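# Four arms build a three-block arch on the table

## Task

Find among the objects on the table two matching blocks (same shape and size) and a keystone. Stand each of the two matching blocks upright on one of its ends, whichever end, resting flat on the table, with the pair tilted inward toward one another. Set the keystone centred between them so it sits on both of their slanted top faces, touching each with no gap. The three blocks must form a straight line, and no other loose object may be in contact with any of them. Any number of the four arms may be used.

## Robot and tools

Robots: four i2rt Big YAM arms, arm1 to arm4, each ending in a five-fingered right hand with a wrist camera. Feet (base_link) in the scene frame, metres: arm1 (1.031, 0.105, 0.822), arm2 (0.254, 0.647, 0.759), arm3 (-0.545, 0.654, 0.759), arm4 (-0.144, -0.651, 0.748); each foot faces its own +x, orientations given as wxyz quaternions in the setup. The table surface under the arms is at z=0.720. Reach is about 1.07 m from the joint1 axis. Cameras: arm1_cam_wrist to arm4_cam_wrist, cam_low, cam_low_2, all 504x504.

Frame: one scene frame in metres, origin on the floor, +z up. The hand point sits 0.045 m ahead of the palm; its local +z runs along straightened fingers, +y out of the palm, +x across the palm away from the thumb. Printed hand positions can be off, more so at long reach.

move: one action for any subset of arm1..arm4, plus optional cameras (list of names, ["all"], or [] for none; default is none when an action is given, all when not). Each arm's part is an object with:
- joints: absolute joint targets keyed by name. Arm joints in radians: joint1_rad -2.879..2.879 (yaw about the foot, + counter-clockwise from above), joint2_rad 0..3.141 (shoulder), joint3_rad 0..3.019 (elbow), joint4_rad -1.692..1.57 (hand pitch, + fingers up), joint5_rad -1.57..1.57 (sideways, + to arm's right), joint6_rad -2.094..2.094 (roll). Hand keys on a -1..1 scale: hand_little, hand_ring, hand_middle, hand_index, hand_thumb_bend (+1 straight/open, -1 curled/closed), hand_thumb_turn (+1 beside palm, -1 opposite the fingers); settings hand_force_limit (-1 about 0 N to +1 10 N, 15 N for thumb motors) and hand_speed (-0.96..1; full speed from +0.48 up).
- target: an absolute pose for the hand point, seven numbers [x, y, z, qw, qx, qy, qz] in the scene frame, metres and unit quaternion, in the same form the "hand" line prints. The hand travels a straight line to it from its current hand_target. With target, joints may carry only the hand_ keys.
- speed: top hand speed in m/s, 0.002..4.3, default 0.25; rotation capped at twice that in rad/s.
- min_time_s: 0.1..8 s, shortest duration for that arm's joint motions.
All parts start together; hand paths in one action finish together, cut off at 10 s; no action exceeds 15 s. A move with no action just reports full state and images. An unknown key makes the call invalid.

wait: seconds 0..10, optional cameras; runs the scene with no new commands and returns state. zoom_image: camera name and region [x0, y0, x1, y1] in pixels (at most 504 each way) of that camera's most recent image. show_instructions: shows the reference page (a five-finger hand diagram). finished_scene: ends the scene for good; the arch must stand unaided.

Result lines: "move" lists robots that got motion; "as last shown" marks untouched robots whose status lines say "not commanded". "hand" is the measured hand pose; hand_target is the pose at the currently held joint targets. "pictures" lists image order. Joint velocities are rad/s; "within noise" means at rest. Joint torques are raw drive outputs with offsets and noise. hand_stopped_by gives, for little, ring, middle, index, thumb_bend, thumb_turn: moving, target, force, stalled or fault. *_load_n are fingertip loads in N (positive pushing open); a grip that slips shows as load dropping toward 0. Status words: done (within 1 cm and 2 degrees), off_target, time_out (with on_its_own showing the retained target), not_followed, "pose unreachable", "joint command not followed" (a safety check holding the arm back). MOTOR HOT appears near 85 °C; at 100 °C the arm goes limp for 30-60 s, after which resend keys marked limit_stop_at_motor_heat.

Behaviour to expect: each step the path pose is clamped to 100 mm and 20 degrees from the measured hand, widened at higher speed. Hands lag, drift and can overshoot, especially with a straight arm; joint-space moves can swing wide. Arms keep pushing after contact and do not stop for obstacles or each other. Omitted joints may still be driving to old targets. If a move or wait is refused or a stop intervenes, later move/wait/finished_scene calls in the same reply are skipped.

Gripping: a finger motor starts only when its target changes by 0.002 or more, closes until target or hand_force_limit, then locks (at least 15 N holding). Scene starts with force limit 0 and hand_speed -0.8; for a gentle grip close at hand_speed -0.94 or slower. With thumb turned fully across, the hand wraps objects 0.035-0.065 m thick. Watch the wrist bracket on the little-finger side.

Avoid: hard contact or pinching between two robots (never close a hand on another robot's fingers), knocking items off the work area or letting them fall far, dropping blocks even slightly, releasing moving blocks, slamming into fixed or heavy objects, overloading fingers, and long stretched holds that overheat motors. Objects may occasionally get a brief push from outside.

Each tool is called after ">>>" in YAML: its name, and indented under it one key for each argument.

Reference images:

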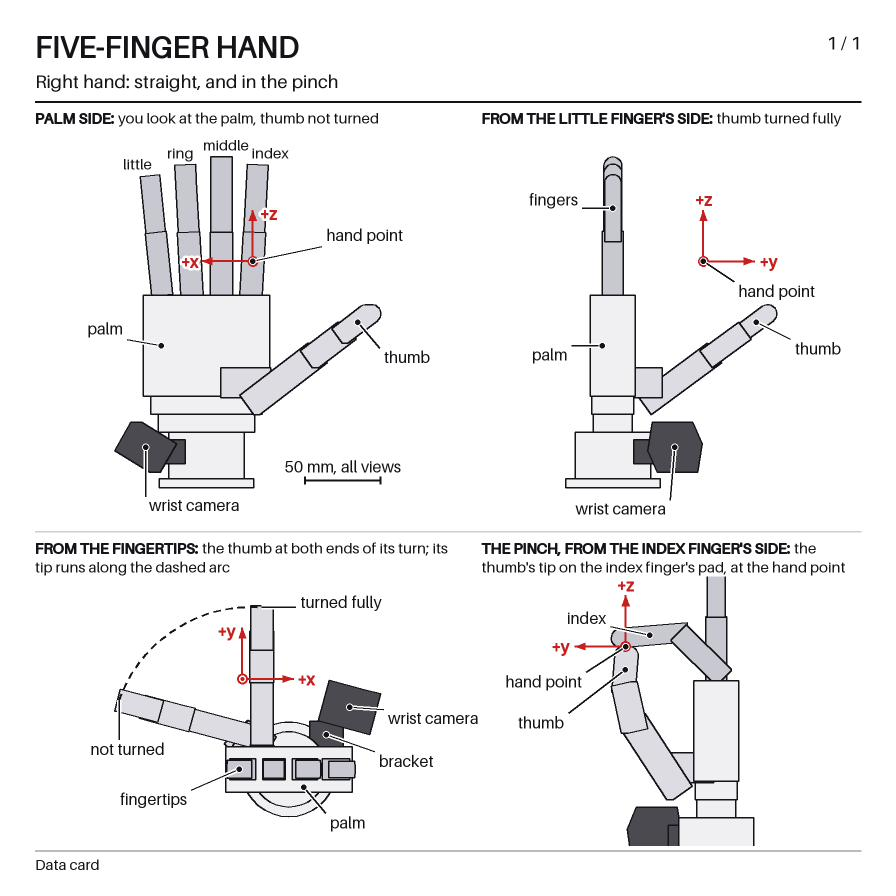

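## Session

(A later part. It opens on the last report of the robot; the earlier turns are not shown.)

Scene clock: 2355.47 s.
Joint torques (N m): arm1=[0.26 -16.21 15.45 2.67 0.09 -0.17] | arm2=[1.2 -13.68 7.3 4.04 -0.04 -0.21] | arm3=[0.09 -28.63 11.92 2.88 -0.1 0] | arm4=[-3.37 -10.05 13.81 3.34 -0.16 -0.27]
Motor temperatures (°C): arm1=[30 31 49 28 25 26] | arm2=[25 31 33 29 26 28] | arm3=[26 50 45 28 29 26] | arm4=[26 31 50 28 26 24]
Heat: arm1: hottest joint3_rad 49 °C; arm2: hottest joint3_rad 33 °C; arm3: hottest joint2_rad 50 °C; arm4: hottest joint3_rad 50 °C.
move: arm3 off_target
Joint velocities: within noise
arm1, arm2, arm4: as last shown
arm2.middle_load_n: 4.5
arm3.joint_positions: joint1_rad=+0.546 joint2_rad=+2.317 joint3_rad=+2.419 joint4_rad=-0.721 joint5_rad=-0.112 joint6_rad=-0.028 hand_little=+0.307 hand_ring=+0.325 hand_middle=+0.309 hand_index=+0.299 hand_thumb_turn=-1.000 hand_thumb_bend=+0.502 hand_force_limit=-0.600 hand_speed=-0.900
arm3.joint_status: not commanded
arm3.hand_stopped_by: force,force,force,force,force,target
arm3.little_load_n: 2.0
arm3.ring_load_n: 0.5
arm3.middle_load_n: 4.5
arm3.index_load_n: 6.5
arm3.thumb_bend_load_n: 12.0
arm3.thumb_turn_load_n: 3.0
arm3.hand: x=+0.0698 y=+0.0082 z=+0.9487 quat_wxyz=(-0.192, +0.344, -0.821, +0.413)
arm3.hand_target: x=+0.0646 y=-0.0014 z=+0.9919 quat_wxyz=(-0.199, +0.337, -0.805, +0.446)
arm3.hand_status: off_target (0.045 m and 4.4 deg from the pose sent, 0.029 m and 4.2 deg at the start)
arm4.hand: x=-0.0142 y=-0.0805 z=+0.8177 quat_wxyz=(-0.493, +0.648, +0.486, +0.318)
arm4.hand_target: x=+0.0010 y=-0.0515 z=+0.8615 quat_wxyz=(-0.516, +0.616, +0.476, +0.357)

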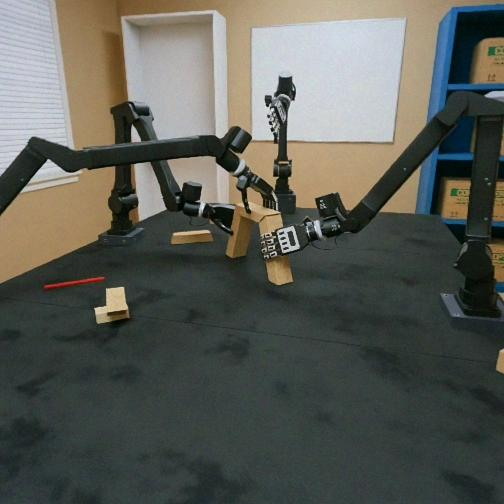

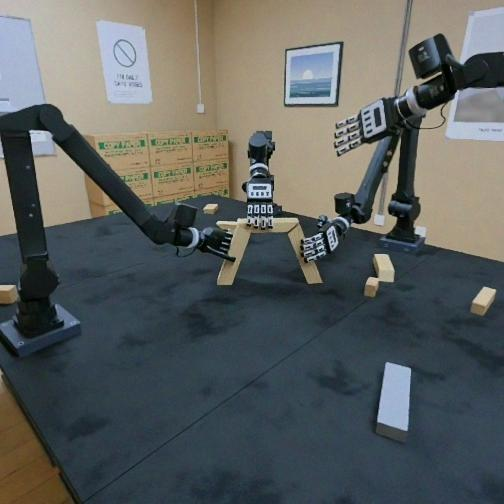

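>>> move:
  arm3: {"target": [0.0675, -0.001, 0.985, 0.199, -0.337, 0.805, -0.446], "speed": 0.02}
  cameras: ["cam_low", "cam_low_2", "arm1_cam_wrist"]

>>> zoom_image:
  camera: "cam_low_2"
  region: [230, 185, 310, 265]

>>> zoom_image:
  camera: "cam_low"
  region: [232, 200, 292, 230]

>>> zoom_image:
  camera: "arm1_cam_wrist"
  region: [100, 90, 300, 290]

Scene clock: 2362.67 s.
Joint torques (N m): arm1=[0.32 -16.15 15.45 2.67 0.09 -0.17] | arm2=[0.79 -14.21 7.23 4.01 -0.07 -0.25] | arm3=[0.56 -28.4 11.67 2.76 0.01 0.02] | arm4=[-3.37 -10.05 13.82 3.36 -0.15 -0.27]
Motor temperatures (°C): arm1=[30 31 49 28 25 26] | arm2=[25 31 33 29 26 28] | arm3=[26 50 45 28 29 26] | arm4=[26 31 50 28 26 24]
Heat: arm1: hottest joint3_rad 49 °C; arm2: hottest joint3_rad 33 °C; arm3: hottest joint2_rad 50 °C; arm4: hottest joint3_rad 50 °C.
move: arm3 off_target
Joint velocities: within noise
arm1, arm2, arm4: as last shown
arm2.little_load_n: 0.5
arm2.middle_load_n: 4.0
arm3.joint_positions: joint1_rad=+0.546 joint2_rad=+2.310 joint3_rad=+2.399 joint4_rad=-0.699 joint5_rad=-0.112 joint6_rad=-0.028 hand_little=+0.307 hand_ring=+0.325 hand_middle=+0.309 hand_index=+0.299 hand_thumb_turn=-1.000 hand_thumb_bend=+0.502 hand_force_limit=-0.600 hand_speed=-0.900
arm3.joint_status: not commanded
arm3.hand_stopped_by: force,force,force,force,force,target
arm3.little_load_n: 2.0
arm3.ring_load_n: 0.5
arm3.middle_load_n: 5.0
arm3.index_load_n: 6.5
arm3.thumb_bend_load_n: 12.0
arm3.thumb_turn_load_n: 3.0
arm3.hand: x=+0.0703 y=+0.0076 z=+0.9481 quat_wxyz=(-0.193, +0.343, -0.819, +0.417)
arm3.hand_target: x=+0.0668 y=-0.0002 z=+0.9849 quat_wxyz=(-0.199, +0.337, -0.805, +0.446)
arm3.hand_status: off_target (0.038 m and 3.8 deg from the pose sent, 0.038 m and 4.4 deg at the start)
arm4.little_load_n: 1.5
arm4.middle_load_n: 4.0
arm4.thumb_turn_load_n: 1.0
arm4.hand: x=-0.0143 y=-0.0805 z=+0.8177 quat_wxyz=(-0.493, +0.648, +0.487, +0.318)
pictures: arm1_cam_wrist, cam_low, cam_low_2

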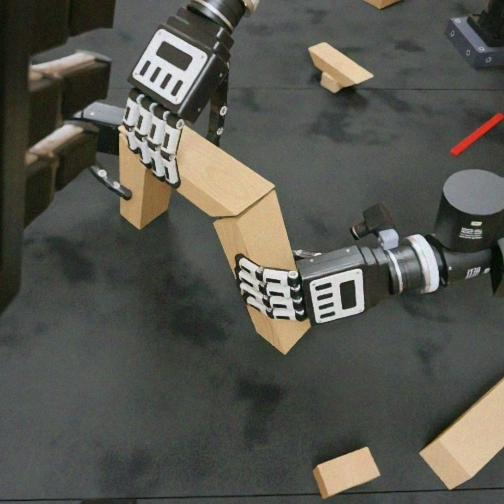

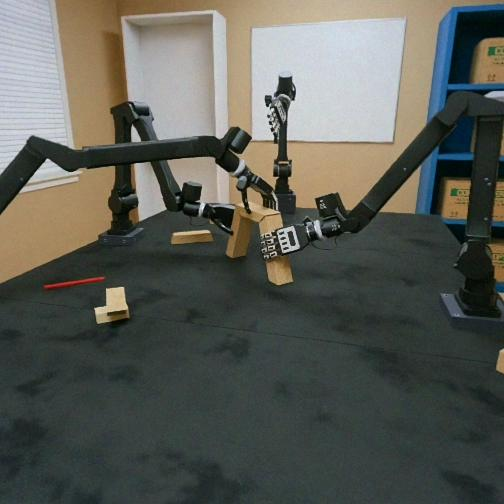

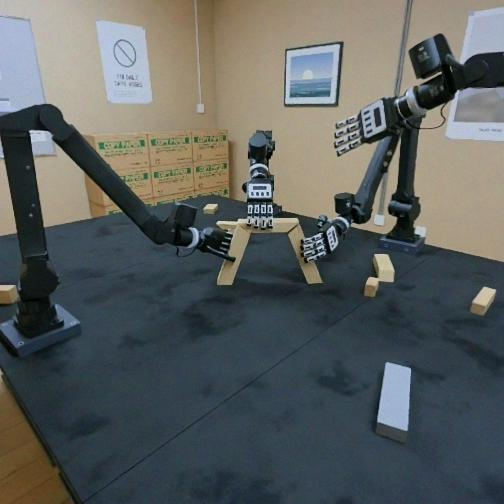

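Scaled by 6.300 from the camera's image (finer frame: 720x720).

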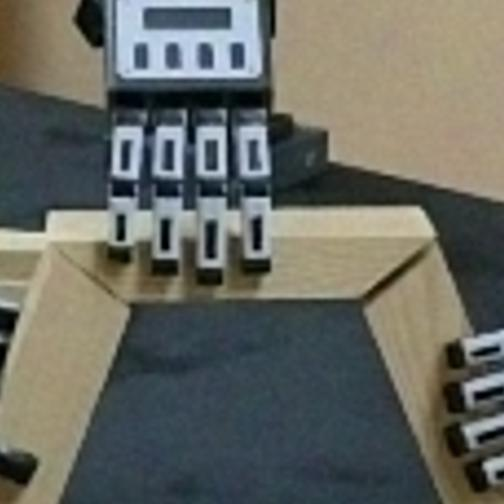

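Scaled by 8.400 from the camera's image (finer frame: 720x720).

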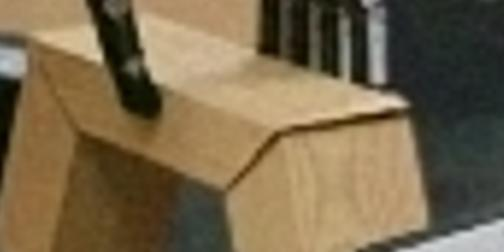

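Scaled by 2.520 from the camera's image (finer frame: 720x720).

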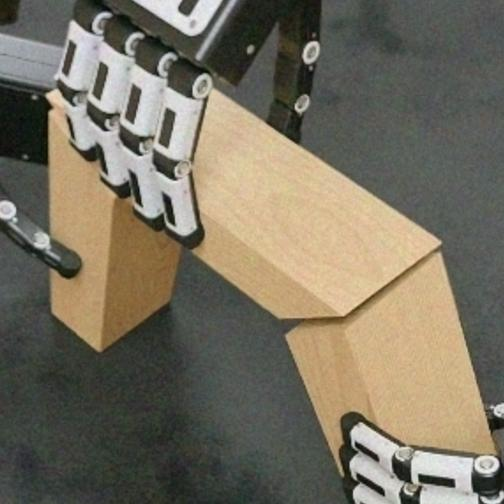

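>>> move:
  arm3: {"joints": {"hand_thumb_bend": 0.58, "hand_speed": -0.93}}
  cameras: ["cam_low", "cam_low_2", "arm1_cam_wrist"]

>>> zoom_image:
  camera: "cam_low_2"
  region: [230, 185, 310, 265]

>>> zoom_image:
  camera: "cam_low"
  region: [232, 200, 292, 230]

>>> zoom_image:
  camera: "arm1_cam_wrist"
  region: [100, 90, 300, 290]

Scene clock: 2376.77 s.
Joint torques (N m): arm1=[0.26 -16.21 15.45 2.67 0.09 -0.17] | arm2=[1.03 -13.92 7.31 4 -0.08 -0.25] | arm3=[0.21 -28.4 11.67 2.81 0.01 0.02] | arm4=[-3.37 -10.11 13.82 3.36 -0.13 -0.27]
Motor temperatures (°C): arm1=[30 31 49 28 25 26] | arm2=[25 31 33 29 26 28] | arm3=[26 50 44 28 29 26] | arm4=[26 31 50 28 26 24]
Heat: arm1: hottest joint3_rad 49 °C; arm2: hottest joint3_rad 33 °C; arm3: hottest joint2_rad 50 °C; arm4: hottest joint3_rad 50 °C.
move: arm3 done
Joint velocities: within noise
arm1, arm4: as last shown
arm2.joint_positions: joint1_rad=-0.332 joint2_rad=+1.684 joint3_rad=+0.577 joint4_rad=+0.930 joint5_rad=-0.400 joint6_rad=-1.407 hand_little=+0.297 hand_ring=+0.317 hand_middle=+0.308 hand_index=+0.308 hand_thumb_turn=-1.000 hand_thumb_bend=+0.529 hand_force_limit=-0.500 hand_speed=-0.900
arm2.joint_status: not commanded
arm2.hand_stopped_by: force,force,force,force,force,target
arm2.little_load_n: 1.0
arm2.ring_load_n: 0.0
arm2.middle_load_n: 4.5
arm2.index_load_n: 7.0
arm2.thumb_bend_load_n: 13.0
arm2.thumb_turn_load_n: 2.5
arm2.hand: x=+0.1592 y=+0.0883 z=+0.8222 quat_wxyz=(+0.349, +0.531, -0.552, +0.540)
arm2.hand_target: x=+0.1523 y=+0.0788 z=+0.8489 quat_wxyz=(+0.379, +0.525, -0.526, +0.551)
arm2.hand_status: not commanded
arm3.joint_positions: joint1_rad=+0.546 joint2_rad=+2.310 joint3_rad=+2.399 joint4_rad=-0.699 joint5_rad=-0.112 joint6_rad=-0.028 hand_little=+0.307 hand_ring=+0.325 hand_middle=+0.308 hand_index=+0.299 hand_thumb_turn=-1.000 hand_thumb_bend=+0.583 hand_force_limit=-0.600 hand_speed=-0.930
arm3.joint_status: all done
arm3.hand_stopped_by: force,force,force,force,force,target
arm3.little_load_n: 0.5
arm3.ring_load_n: 0.0
arm3.middle_load_n: 2.0
arm3.index_load_n: 3.0
arm3.thumb_bend_load_n: 5.0
arm3.thumb_turn_load_n: 1.5
arm3.hand: x=+0.0704 y=+0.0076 z=+0.9481 quat_wxyz=(-0.193, +0.343, -0.819, +0.417)
arm3.hand_target: x=+0.0668 y=-0.0002 z=+0.9849 quat_wxyz=(-0.199, +0.337, -0.805, +0.446)
arm3.hand_status: not commanded
arm4.joint_positions: joint1_rad=-0.270 joint2_rad=+1.618 joint3_rad=+0.700 joint4_rad=+0.588 joint5_rad=-0.293 joint6_rad=-1.315 hand_little=+0.309 hand_ring=+0.337 hand_middle=+0.347 hand_index=+0.338 hand_thumb_turn=-1.000 hand_thumb_bend=+0.463 hand_force_limit=-0.600 hand_speed=-0.900
arm4.thumb_bend_load_n: 12.0
arm4.hand: x=-0.0144 y=-0.0805 z=+0.8177 quat_wxyz=(-0.493, +0.647, +0.487, +0.318)
pictures: arm1_cam_wrist, cam_low, cam_low_2

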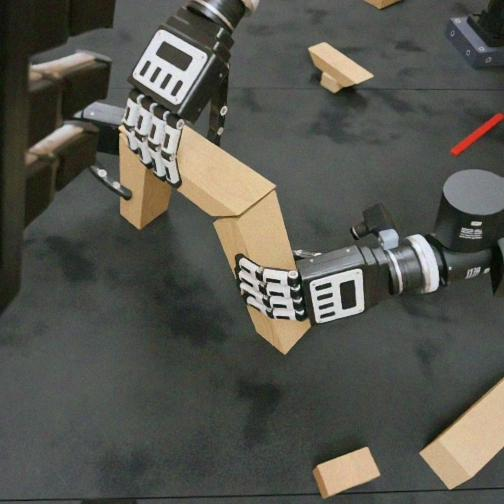

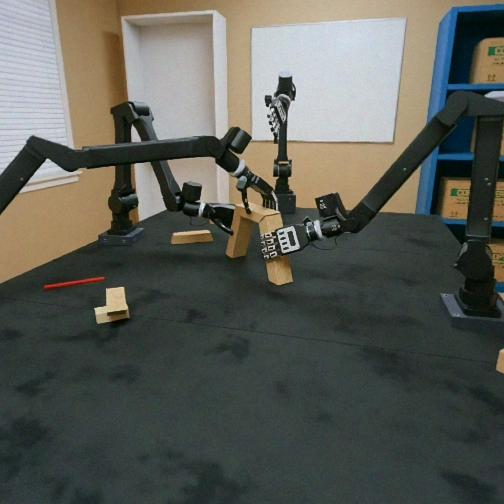

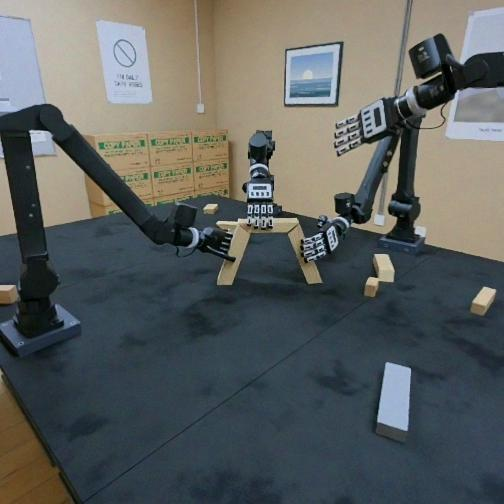

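Scaled by 6.300 from the camera's image (finer frame: 720x720).

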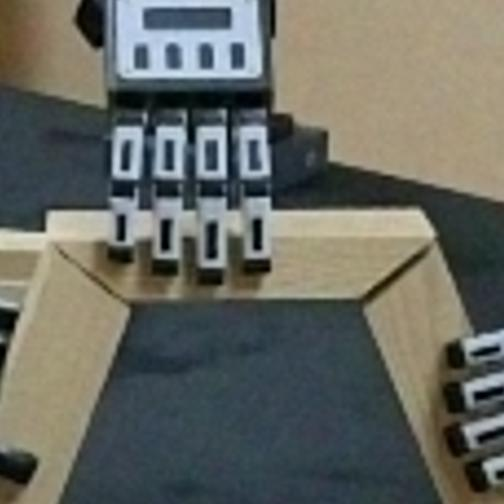

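Scaled by 8.400 from the camera's image (finer frame: 720x720).

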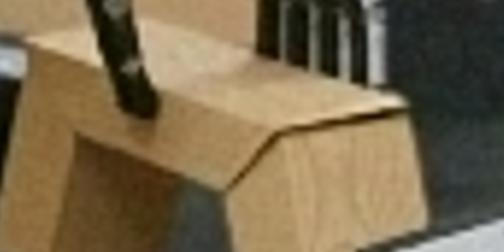

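Scaled by 2.520 from the camera's image (finer frame: 720x720).

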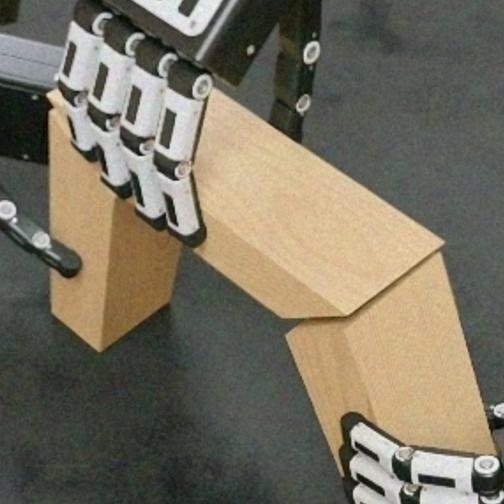

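>>> move:
  arm3: {"joints": {"hand_thumb_bend": 0.64}}
  cameras: ["cam_low", "cam_low_2", "arm1_cam_wrist"]

>>> zoom_image:
  camera: "cam_low_2"
  region: [230, 185, 310, 265]

>>> zoom_image:
  camera: "cam_low"
  region: [232, 200, 292, 230]

>>> zoom_image:
  camera: "arm1_cam_wrist"
  region: [100, 90, 300, 290]

Scene clock: 2388.70 s.
Joint torques (N m): arm1=[0.26 -16.15 15.43 2.67 0.09 -0.17] | arm2=[0.26 -14.68 7.13 3.96 -0.01 -0.24] | arm3=[0.38 -26.7 11.82 2.39 0.03 0.03] | arm4=[-3.31 -10.17 13.83 3.37 -0.09 -0.28]
Motor temperatures (°C): arm1=[30 31 49 28 25 26] | arm2=[25 31 33 29 26 28] | arm3=[26 51 43 28 29 26] | arm4=[26 31 50 28 26 24]
Heat: arm1: hottest joint3_rad 49 °C; arm2: hottest joint3_rad 33 °C; arm3: hottest joint2_rad 51 °C; arm4: hottest joint3_rad 50 °C.
move: arm3 done
Joint velocities: within noise
arm1, arm2, arm4: as last shown
arm2.joint_positions: joint1_rad=-0.332 joint2_rad=+1.684 joint3_rad=+0.577 joint4_rad=+0.930 joint5_rad=-0.400 joint6_rad=-1.407 hand_little=+0.298 hand_ring=+0.317 hand_middle=+0.308 hand_index=+0.308 hand_thumb_turn=-1.000 hand_thumb_bend=+0.529 hand_force_limit=-0.500 hand_speed=-0.900
arm2.little_load_n: 1.5
arm2.thumb_turn_load_n: 2.0
arm2.hand_target: x=+0.1523 y=+0.0788 z=+0.8490 quat_wxyz=(+0.379, +0.525, -0.526, +0.551)
arm3.joint_positions: joint1_rad=+0.546 joint2_rad=+2.295 joint3_rad=+2.397 joint4_rad=-0.689 joint5_rad=-0.113 joint6_rad=-0.028 hand_little=+0.307 hand_ring=+0.325 hand_middle=+0.308 hand_index=+0.299 hand_thumb_turn=-1.000 hand_thumb_bend=+0.640 hand_force_limit=-0.600 hand_speed=-0.930
arm3.joint_status: all done
arm3.hand_stopped_by: force,force,force,force,target,target
arm3.little_load_n: 0.0
arm3.ring_load_n: 0.0
arm3.middle_load_n: 0.0
arm3.index_load_n: 0.0
arm3.thumb_bend_load_n: 0.0
arm3.thumb_turn_load_n: 0.0
arm3.hand: x=+0.0709 y=+0.0074 z=+0.9615 quat_wxyz=(-0.197, +0.342, -0.814, +0.427)
arm3.hand_target: x=+0.0668 y=-0.0002 z=+0.9849 quat_wxyz=(-0.199, +0.337, -0.805, +0.446)
arm3.hand_status: not commanded
arm4.joint_positions: joint1_rad=-0.270 joint2_rad=+1.619 joint3_rad=+0.700 joint4_rad=+0.588 joint5_rad=-0.294 joint6_rad=-1.315 hand_little=+0.309 hand_ring=+0.337 hand_middle=+0.347 hand_index=+0.338 hand_thumb_turn=-1.000 hand_thumb_bend=+0.463 hand_force_limit=-0.600 hand_speed=-0.900
arm4.little_load_n: 2.0
arm4.ring_load_n: 2.0
arm4.middle_load_n: 4.5
arm4.thumb_bend_load_n: 11.5
arm4.hand: x=-0.0146 y=-0.0805 z=+0.8175 quat_wxyz=(-0.493, +0.647, +0.487, +0.317)
pictures: arm1_cam_wrist, cam_low, cam_low_2

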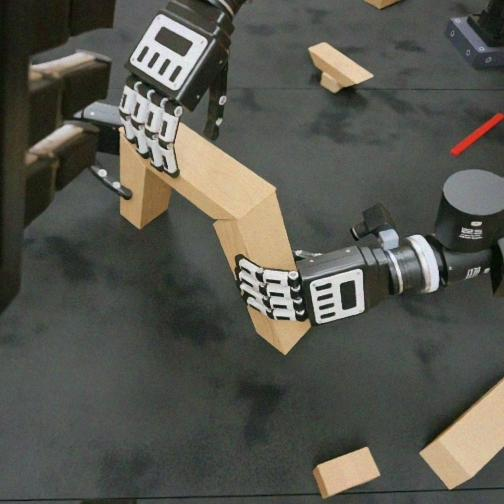

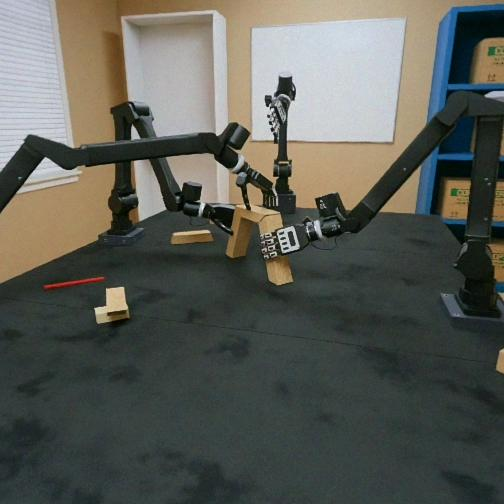

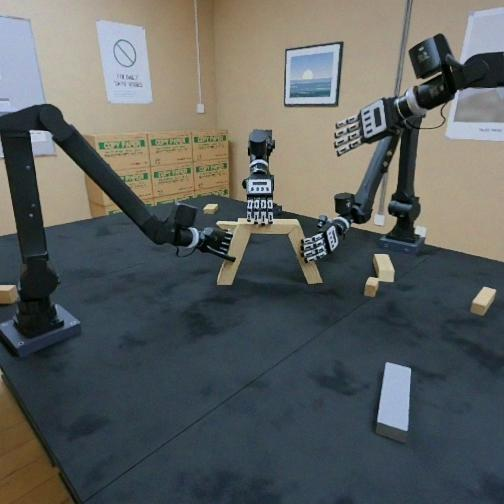

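Scaled by 6.300 from the camera's image (finer frame: 720x720).

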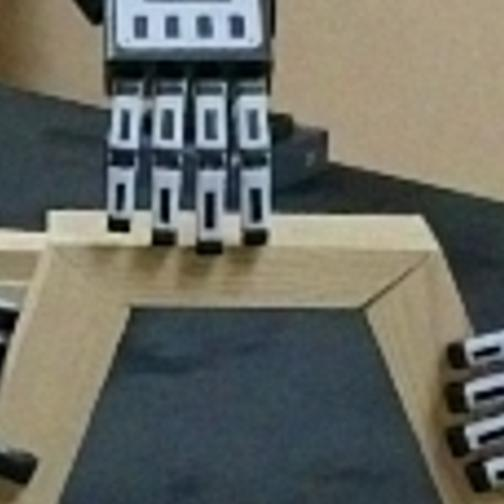

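Scaled by 8.400 from the camera's image (finer frame: 720x720).

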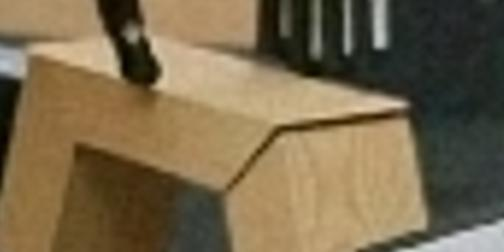

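Scaled by 2.520 from the camera's image (finer frame: 720x720).

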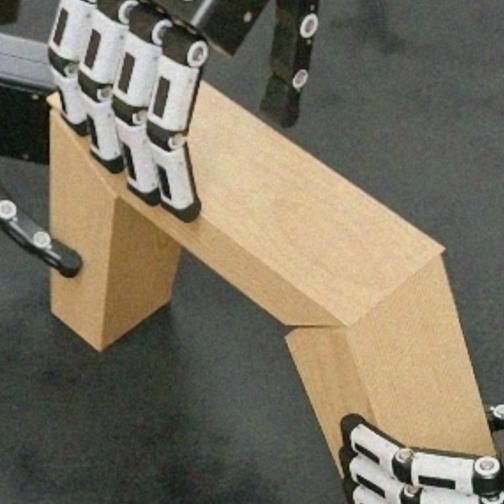

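>>> move:
  arm3: {"joints": {"hand_thumb_bend": 0.95, "hand_index": 0.6, "hand_middle": 0.6, "hand_ring": 0.6, "hand_little": 0.6, "hand_speed": -0.8}}

>>> move:
  arm3: {"target": [0.0668, -0.0002, 1.06, 0.199, -0.337, 0.805, -0.446], "speed": 0.05}
  cameras: ["cam_low", "cam_low_2", "arm1_cam_wrist", "arm3_cam_wrist"]

>>> zoom_image:
  camera: "cam_low_2"
  region: [230, 205, 310, 285]

>>> zoom_image:
  camera: "cam_low"
  region: [222, 195, 302, 295]

>>> zoom_image:
  camera: "arm1_cam_wrist"
  region: [100, 90, 300, 290]

Scene clock: 2403.90 s.
Joint torques (N m): arm1=[0.32 -16.15 15.45 2.66 0.09 -0.17] | arm2=[0.79 -14.45 7.08 3.93 -0.05 -0.25] | arm3=[0.5 -26.64 11.93 2.43 0.02 0.01] | arm4=[-3.37 -10.17 13.79 3.37 -0.09 -0.28]
Motor temperatures (°C): arm1=[30 31 49 28 25 26] | arm2=[25 31 33 29 26 28] | arm3=[26 52 44 28 29 26] | arm4=[26 31 50 28 26 24]
Heat: arm1: hottest joint3_rad 49 °C; arm2: hottest joint3_rad 33 °C; arm3: hottest joint2_rad 52 °C; arm4: hottest joint3_rad 50 °C.
move: arm3 done
Joint velocities: within noise
arm1, arm2, arm4: as last shown
arm2.little_load_n: 1.0
arm2.index_load_n: 6.5
arm3.joint_positions: joint1_rad=+0.546 joint2_rad=+2.295 joint3_rad=+2.397 joint4_rad=-0.689 joint5_rad=-0.113 joint6_rad=-0.028 hand_little=+0.600 hand_ring=+0.600 hand_middle=+0.600 hand_index=+0.600 hand_thumb_turn=-1.000 hand_thumb_bend=+0.950 hand_force_limit=-0.600 hand_speed=-0.800
arm3.joint_status: all done
arm3.hand_stopped_by: target,target,target,target,target,target
arm3.little_load_n: 0.0
arm3.ring_load_n: 0.0
arm3.middle_load_n: 0.0
arm3.index_load_n: 0.0
arm3.thumb_bend_load_n: 0.0
arm3.thumb_turn_load_n: 0.0
arm3.hand: x=+0.0709 y=+0.0074 z=+0.9615 quat_wxyz=(-0.197, +0.342, -0.814, +0.427)
arm3.hand_target: x=+0.0668 y=-0.0002 z=+0.9849 quat_wxyz=(-0.199, +0.337, -0.805, +0.446)
arm3.hand_status: not commanded
arm4.little_load_n: 1.5
arm4.ring_load_n: 1.5
pictures: none

Scene clock: 2406.87 s.
Joint torques (N m): arm1=[0.32 -16.21 15.45 2.67 0.09 -0.17] | arm2=[1.14 -13.74 7.2 3.95 -0.02 -0.23] | arm3=[0.21 -23.71 15.16 1.46 0 0.02] | arm4=[-3.31 -10.11 13.83 3.36 -0.09 -0.27]
Motor temperatures (°C): arm1=[30 31 49 28 25 26] | arm2=[25 31 33 29 26 28] | arm3=[26 51 45 28 29 26] | arm4=[26 31 50 28 26 24]
Heat: arm1: hottest joint3_rad 49 °C; arm2: hottest joint3_rad 33 °C; arm3: hottest joint2_rad 51 °C; arm4: hottest joint3_rad 50 °C.
move: arm3 off_target
Joint velocities: within noise
arm1, arm2: as last shown
arm1.ring_load_n: -0.5
arm1.middle_load_n: -0.5
arm2.index_load_n: 7.0
arm3.joint_positions: joint1_rad=+0.546 joint2_rad=+2.418 joint3_rad=+2.856 joint4_rad=-1.001 joint5_rad=-0.113 joint6_rad=-0.028 hand_little=+0.600 hand_ring=+0.600 hand_middle=+0.600 hand_index=+0.600 hand_thumb_turn=-1.000 hand_thumb_bend=+0.950 hand_force_limit=-0.600 hand_speed=-0.800
arm3.joint_status: not commanded
arm3.hand_stopped_by: target,target,target,target,target,target
arm3.little_load_n: 0.0
arm3.ring_load_n: 0.0
arm3.middle_load_n: 0.0
arm3.index_load_n: 0.0
arm3.thumb_bend_load_n: 0.0
arm3.thumb_turn_load_n: 0.0
arm3.hand: x=+0.0706 y=+0.0093 z=+1.0502 quat_wxyz=(-0.200, +0.341, -0.808, +0.436)
arm3.hand_target: x=+0.0661 y=+0.0006 z=+1.0598 quat_wxyz=(-0.200, +0.336, -0.804, +0.449)
arm3.hand_status: off_target (0.014 m and 1.2 deg from the pose sent, 0.099 m and 2.5 deg at the start)
arm4.joint_positions: joint1_rad=-0.270 joint2_rad=+1.619 joint3_rad=+0.700 joint4_rad=+0.588 joint5_rad=-0.294 joint6_rad=-1.315 hand_little=+0.309 hand_ring=+0.337 hand_middle=+0.347 hand_index=+0.338 hand_thumb_turn=-1.000 hand_thumb_bend=+0.463 hand_force_limit=-0.600 hand_speed=-0.900
arm4.joint_status: not commanded
arm4.hand_stopped_by: force,force,force,force,force,target
arm4.little_load_n: 1.5
arm4.ring_load_n: 2.0
arm4.middle_load_n: 4.5
arm4.index_load_n: 6.0
arm4.thumb_bend_load_n: 11.5
arm4.thumb_turn_load_n: 1.0
arm4.hand: x=-0.0146 y=-0.0805 z=+0.8175 quat_wxyz=(-0.493, +0.647, +0.487, +0.317)
arm4.hand_target: x=+0.0010 y=-0.0515 z=+0.8615 quat_wxyz=(-0.516, +0.616, +0.476, +0.357)
arm4.hand_status: not commanded
pictures: arm1_cam_wrist, arm3_cam_wrist, cam_low, cam_low_2

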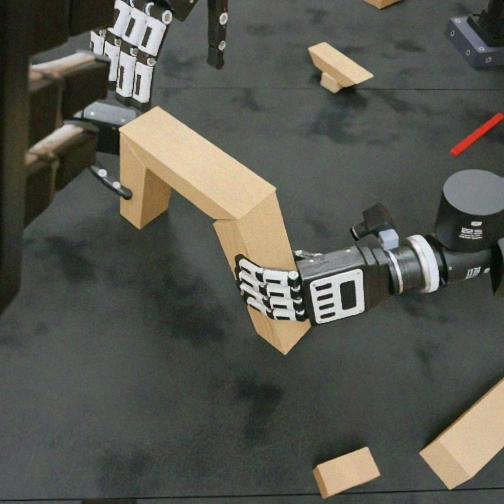

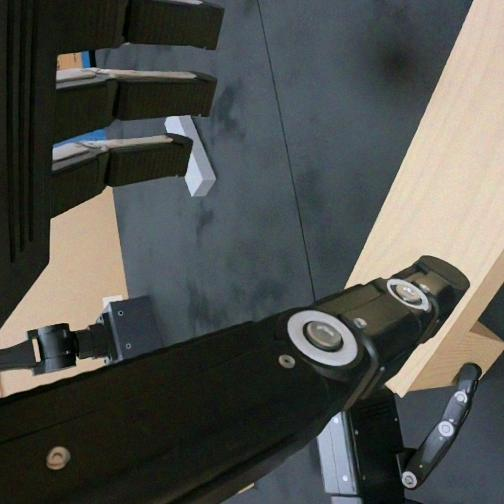

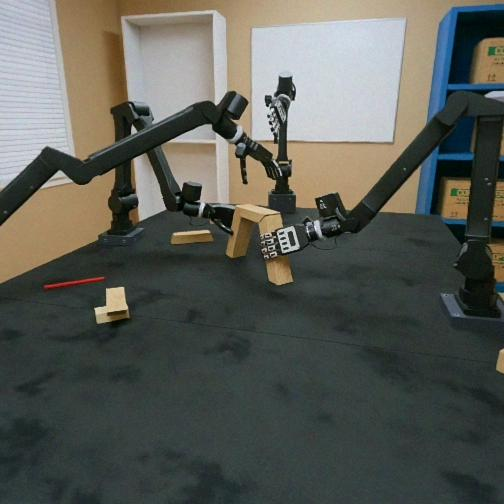

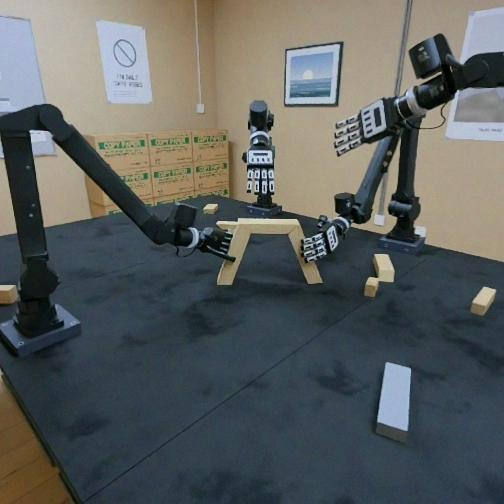

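Scaled by 6.300 from the camera's image (finer frame: 720x720).

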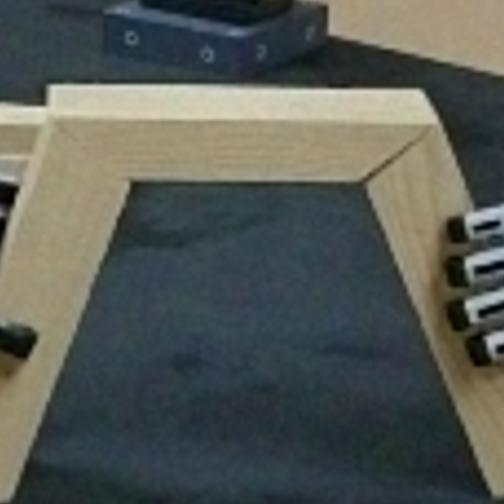

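Scaled by 5.040 from the camera's image (finer frame: 720x720).

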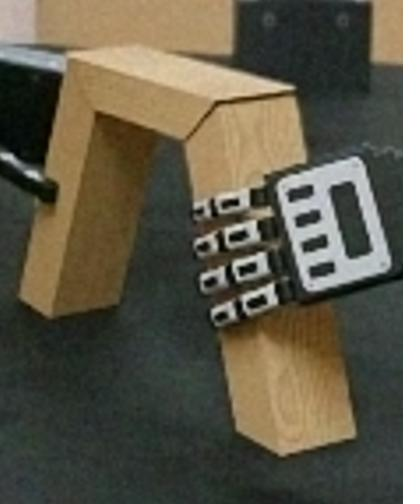

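Scaled by 2.520 from the camera's image (finer frame: 720x720).

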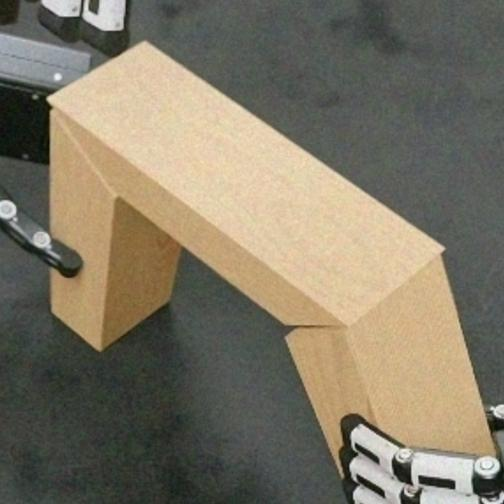

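>>> move:
  arm4: {"target": [0.001, -0.0515, 0.849, 0.516, -0.616, -0.476, -0.357], "speed": 0.02}
  arm2: {"target": [0.1523, 0.0789, 0.839, 0.379, 0.525, -0.526, 0.551], "speed": 0.02}
  cameras: ["cam_low", "cam_low_2", "arm1_cam_wrist"]

>>> zoom_image:
  camera: "cam_low_2"
  region: [210, 205, 330, 295]

>>> zoom_image:
  camera: "cam_low"
  region: [222, 195, 302, 295]

>>> zoom_image:
  camera: "arm1_cam_wrist"
  region: [100, 90, 300, 290]

Scene clock: 2446.10 s.
Joint torques (N m): arm1=[0.26 -16.21 15.45 2.67 0.09 -0.17] | arm2=[1.08 -12.63 7.06 3.59 0.07 -0.23] | arm3=[0.26 -23.94 15.05 1.44 0.01 0.03] | arm4=[-3.37 -9.88 12.29 3.4 -0.1 -0.29]
Motor temperatures (°C): arm1=[30 31 50 28 25 26] | arm2=[25 31 33 29 26 28] | arm3=[26 47 48 28 29 26] | arm4=[26 31 50 28 26 24]
Heat: arm1: hottest joint3_rad 50 °C; arm2: hottest joint3_rad 33 °C; arm3: hottest joint3_rad 48 °C; arm4: hottest joint3_rad 50 °C.
move: arm2 off_target; arm4 off_target
Joint velocities: within noise
arm1.joint_positions: joint1_rad=-0.059 joint2_rad=+1.507 joint3_rad=+1.546 joint4_rad=-0.463 joint5_rad=+0.198 joint6_rad=-1.230 hand_little=+1.000 hand_ring=+1.000 hand_middle=+1.000 hand_index=+1.000 hand_thumb_turn=+1.000 hand_thumb_bend=+1.000 hand_force_limit=+0.000 hand_speed=-0.800
arm1.joint_status: not commanded
arm1.hand_stopped_by: target,target,target,target,target,target
arm1.little_load_n: 0.0
arm1.ring_load_n: 0.0
arm1.middle_load_n: 0.0
arm1.index_load_n: 0.0
arm1.thumb_bend_load_n: -0.5
arm1.thumb_turn_load_n: 0.0
arm1.hand: x=+0.3718 y=+0.0534 z=+1.2055 quat_wxyz=(+0.546, -0.110, -0.828, +0.066)
arm1.hand_target: x=+0.3597 y=+0.0454 z=+1.2397 quat_wxyz=(+0.572, -0.105, -0.810, +0.075)
arm1.hand_status: not commanded
arm2.joint_positions: joint1_rad=-0.332 joint2_rad=+1.702 joint3_rad=+0.572 joint4_rad=+0.973 joint5_rad=-0.401 joint6_rad=-1.407 hand_little=+0.298 hand_ring=+0.317 hand_middle=+0.308 hand_index=+0.308 hand_thumb_turn=-1.000 hand_thumb_bend=+0.529 hand_force_limit=-0.500 hand_speed=-0.900
arm2.joint_status: not commanded
arm2.hand_stopped_by: force,force,force,force,force,target
arm2.little_load_n: 2.5
arm2.ring_load_n: 0.0
arm2.middle_load_n: 4.5
arm2.index_load_n: 6.5
arm2.thumb_bend_load_n: 13.0
arm2.thumb_turn_load_n: 1.0
arm2.hand: x=+0.1593 y=+0.0881 z=+0.8215 quat_wxyz=(+0.355, +0.529, -0.546, +0.544)
arm2.hand_target: x=+0.1525 y=+0.0794 z=+0.8391 quat_wxyz=(+0.379, +0.525, -0.527, +0.551)
arm2.hand_status: off_target (0.021 m and 3.7 deg from the pose sent, 0.021 m and 4.8 deg at the start)
arm3: as last shown
arm3.joint_positions: joint1_rad=+0.546 joint2_rad=+2.419 joint3_rad=+2.857 joint4_rad=-1.001 joint5_rad=-0.113 joint6_rad=-0.028 hand_little=+0.600 hand_ring=+0.600 hand_middle=+0.600 hand_index=+0.600 hand_thumb_turn=-1.000 hand_thumb_bend=+0.950 hand_force_limit=-0.600 hand_speed=-0.800
arm3.hand: x=+0.0707 y=+0.0093 z=+1.0501 quat_wxyz=(-0.200, +0.341, -0.808, +0.436)
arm3.hand_target: x=+0.0661 y=+0.0005 z=+1.0597 quat_wxyz=(-0.200, +0.336, -0.804, +0.449)
arm4.joint_positions: joint1_rad=-0.270 joint2_rad=+1.635 joint3_rad=+0.700 joint4_rad=+0.623 joint5_rad=-0.294 joint6_rad=-1.315 hand_little=+0.309 hand_ring=+0.337 hand_middle=+0.347 hand_index=+0.338 hand_thumb_turn=-1.000 hand_thumb_bend=+0.463 hand_force_limit=-0.600 hand_speed=-0.900
arm4.joint_status: not commanded
arm4.hand_stopped_by: force,force,force,force,force,target
arm4.little_load_n: 2.5
arm4.ring_load_n: 2.0
arm4.middle_load_n: 4.0
arm4.index_load_n: 5.5
arm4.thumb_bend_load_n: 11.5
arm4.thumb_turn_load_n: 0.0
arm4.hand: x=-0.0137 y=-0.0770 z=+0.8171 quat_wxyz=(-0.498, +0.642, +0.485, +0.323)
arm4.hand_target: x=+0.0004 y=-0.0544 z=+0.8500 quat_wxyz=(-0.516, +0.616, +0.476, +0.357)
arm4.hand_status: off_target (0.043 m and 5.4 deg from the pose sent, 0.046 m and 6.5 deg at the start)
pictures: arm1_cam_wrist, cam_low, cam_low_2

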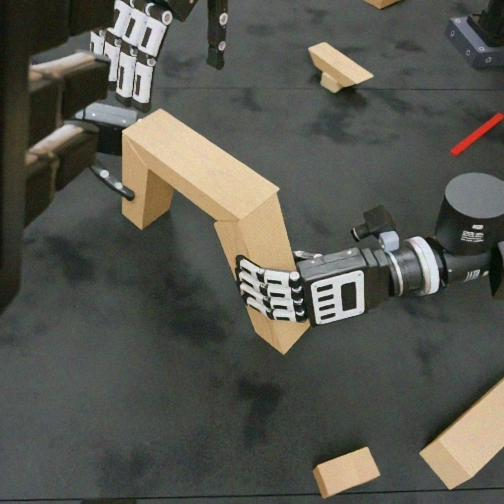

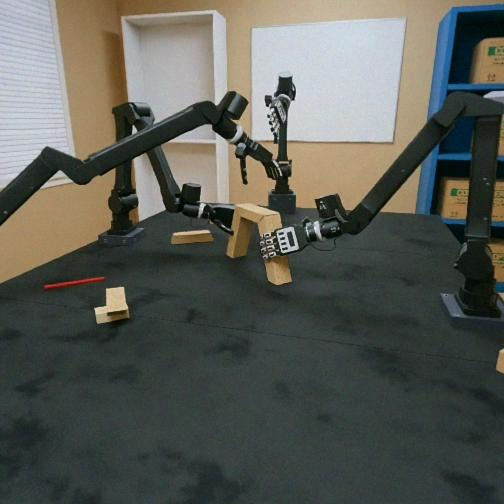

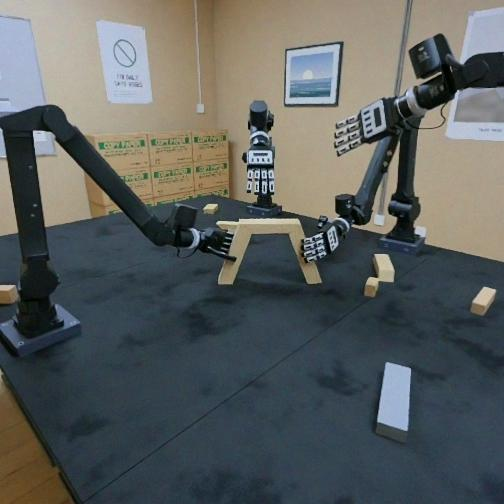

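Scaled by 4.200 from the camera's image (finer frame: 720x720).

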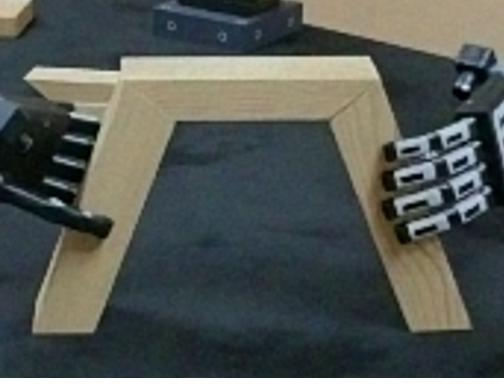

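Scaled by 5.040 from the camera's image (finer frame: 720x720).

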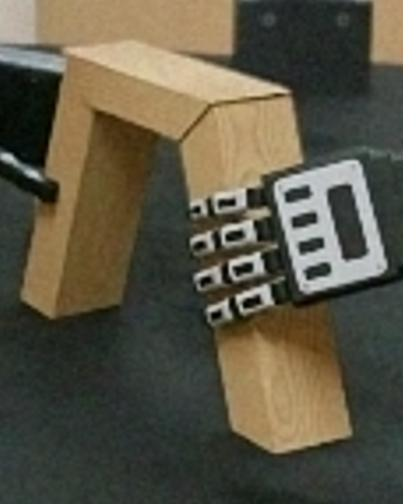

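Scaled by 2.520 from the camera's image (finer frame: 720x720).

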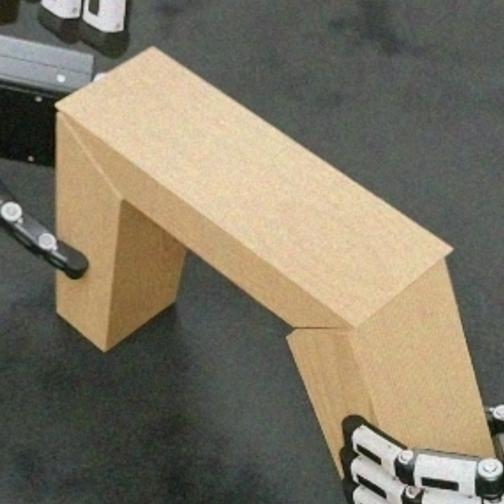

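>>> move:
  arm4: {"joints": {"hand_thumb_bend": 0.535, "hand_speed": -0.93}}
  arm2: {"joints": {"hand_thumb_bend": 0.6, "hand_speed": -0.93}}
  cameras: ["cam_low", "cam_low_2", "arm1_cam_wrist"]

>>> zoom_image:
  camera: "cam_low_2"
  region: [210, 205, 330, 295]

>>> zoom_image:
  camera: "cam_low"
  region: [222, 195, 302, 295]

>>> zoom_image:
  camera: "arm1_cam_wrist"
  region: [100, 90, 300, 290]

Scene clock: 2472.90 s.
Joint torques (N m): arm1=[0.26 -16.21 15.45 2.67 0.09 -0.17] | arm2=[1.08 -12.63 7.3 3.45 0.11 -0.28] | arm3=[0.5 -23.88 15.05 1.54 0.01 0.01] | arm4=[-3.37 -9.93 12.26 3.21 -0.01 -0.28]
Motor temperatures (°C): arm1=[30 31 50 28 25 26] | arm2=[25 31 33 29 26 28] | arm3=[26 46 49 28 29 26] | arm4=[26 30 49 28 26 24]
Heat: arm1: hottest joint3_rad 50 °C; arm2: hottest joint3_rad 33 °C; arm3: hottest joint3_rad 49 °C; arm4: hottest joint3_rad 49 °C.
move: arm2 done; arm4 done
Joint velocities: within noise
arm1, arm3: as last shown
arm1.thumb_bend_load_n: 0.0
arm2.joint_positions: joint1_rad=-0.332 joint2_rad=+1.702 joint3_rad=+0.572 joint4_rad=+0.979 joint5_rad=-0.402 joint6_rad=-1.407 hand_little=+0.297 hand_ring=+0.317 hand_middle=+0.308 hand_index=+0.308 hand_thumb_turn=-1.000 hand_thumb_bend=+0.601 hand_force_limit=-0.500 hand_speed=-0.930
arm2.joint_status: all done
arm2.hand_stopped_by: force,force,force,force,target,target
arm2.little_load_n: 0.0
arm2.ring_load_n: 0.0
arm2.middle_load_n: 1.0
arm2.index_load_n: 3.0
arm2.thumb_bend_load_n: 2.5
arm2.thumb_turn_load_n: 2.0
arm2.hand: x=+0.1595 y=+0.0876 z=+0.8229 quat_wxyz=(+0.356, +0.529, -0.544, +0.546)
arm2.hand_target: x=+0.1525 y=+0.0794 z=+0.8391 quat_wxyz=(+0.379, +0.525, -0.527, +0.551)
arm2.hand_status: not commanded
arm3.little_load_n: 0.5
arm4.joint_positions: joint1_rad=-0.270 joint2_rad=+1.636 joint3_rad=+0.700 joint4_rad=+0.628 joint5_rad=-0.297 joint6_rad=-1.315 hand_little=+0.309 hand_ring=+0.337 hand_middle=+0.346 hand_index=+0.338 hand_thumb_turn=-1.000 hand_thumb_bend=+0.538 hand_force_limit=-0.600 hand_speed=-0.930
arm4.joint_status: all done
arm4.hand_stopped_by: force,force,force,force,force,target
arm4.little_load_n: 0.5
arm4.ring_load_n: 0.0
arm4.middle_load_n: 1.5
arm4.index_load_n: 3.5
arm4.thumb_bend_load_n: 4.0
arm4.thumb_turn_load_n: 1.5
arm4.hand: x=-0.0141 y=-0.0764 z=+0.8176 quat_wxyz=(-0.500, +0.641, +0.485, +0.324)
arm4.hand_target: x=+0.0003 y=-0.0544 z=+0.8500 quat_wxyz=(-0.516, +0.616, +0.476, +0.357)
arm4.hand_status: not commanded
pictures: arm1_cam_wrist, cam_low, cam_low_2

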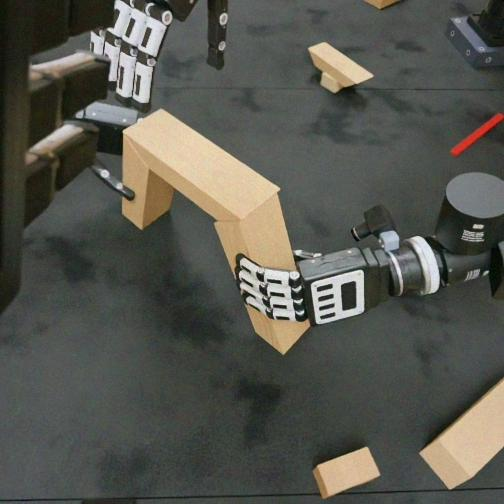

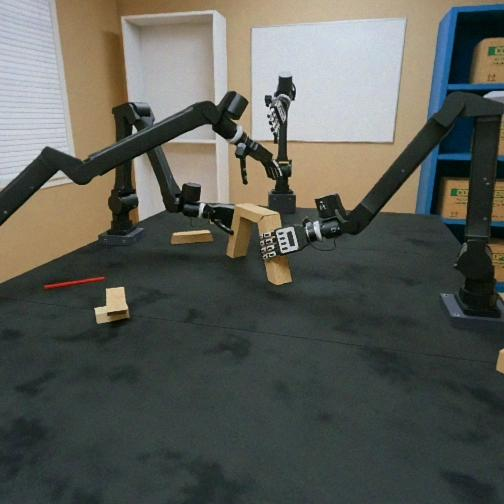

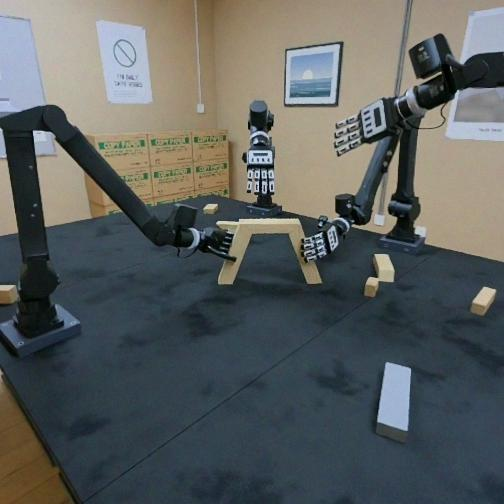

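Scaled by 4.200 from the camera's image (finer frame: 720x720).

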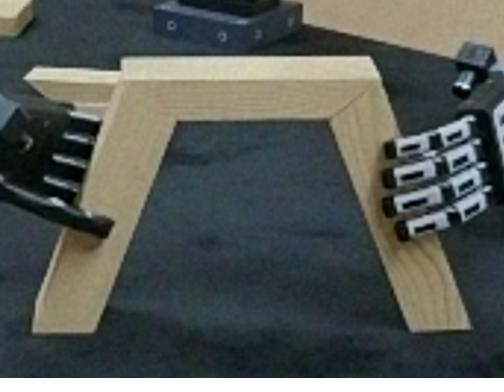

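Scaled by 5.040 from the camera's image (finer frame: 720x720).

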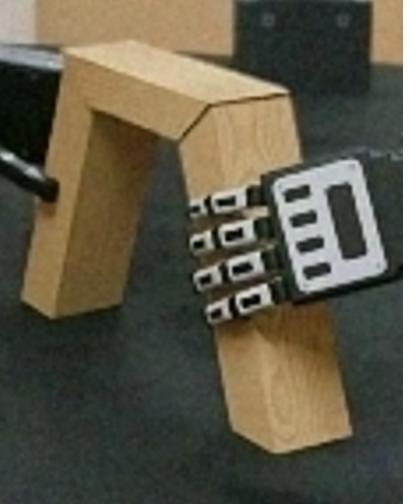

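Scaled by 2.520 from the camera's image (finer frame: 720x720).

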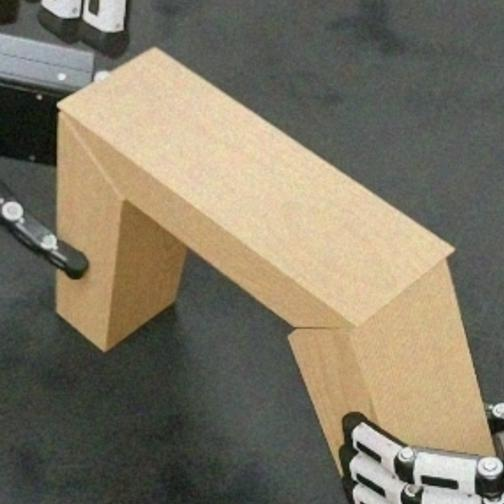

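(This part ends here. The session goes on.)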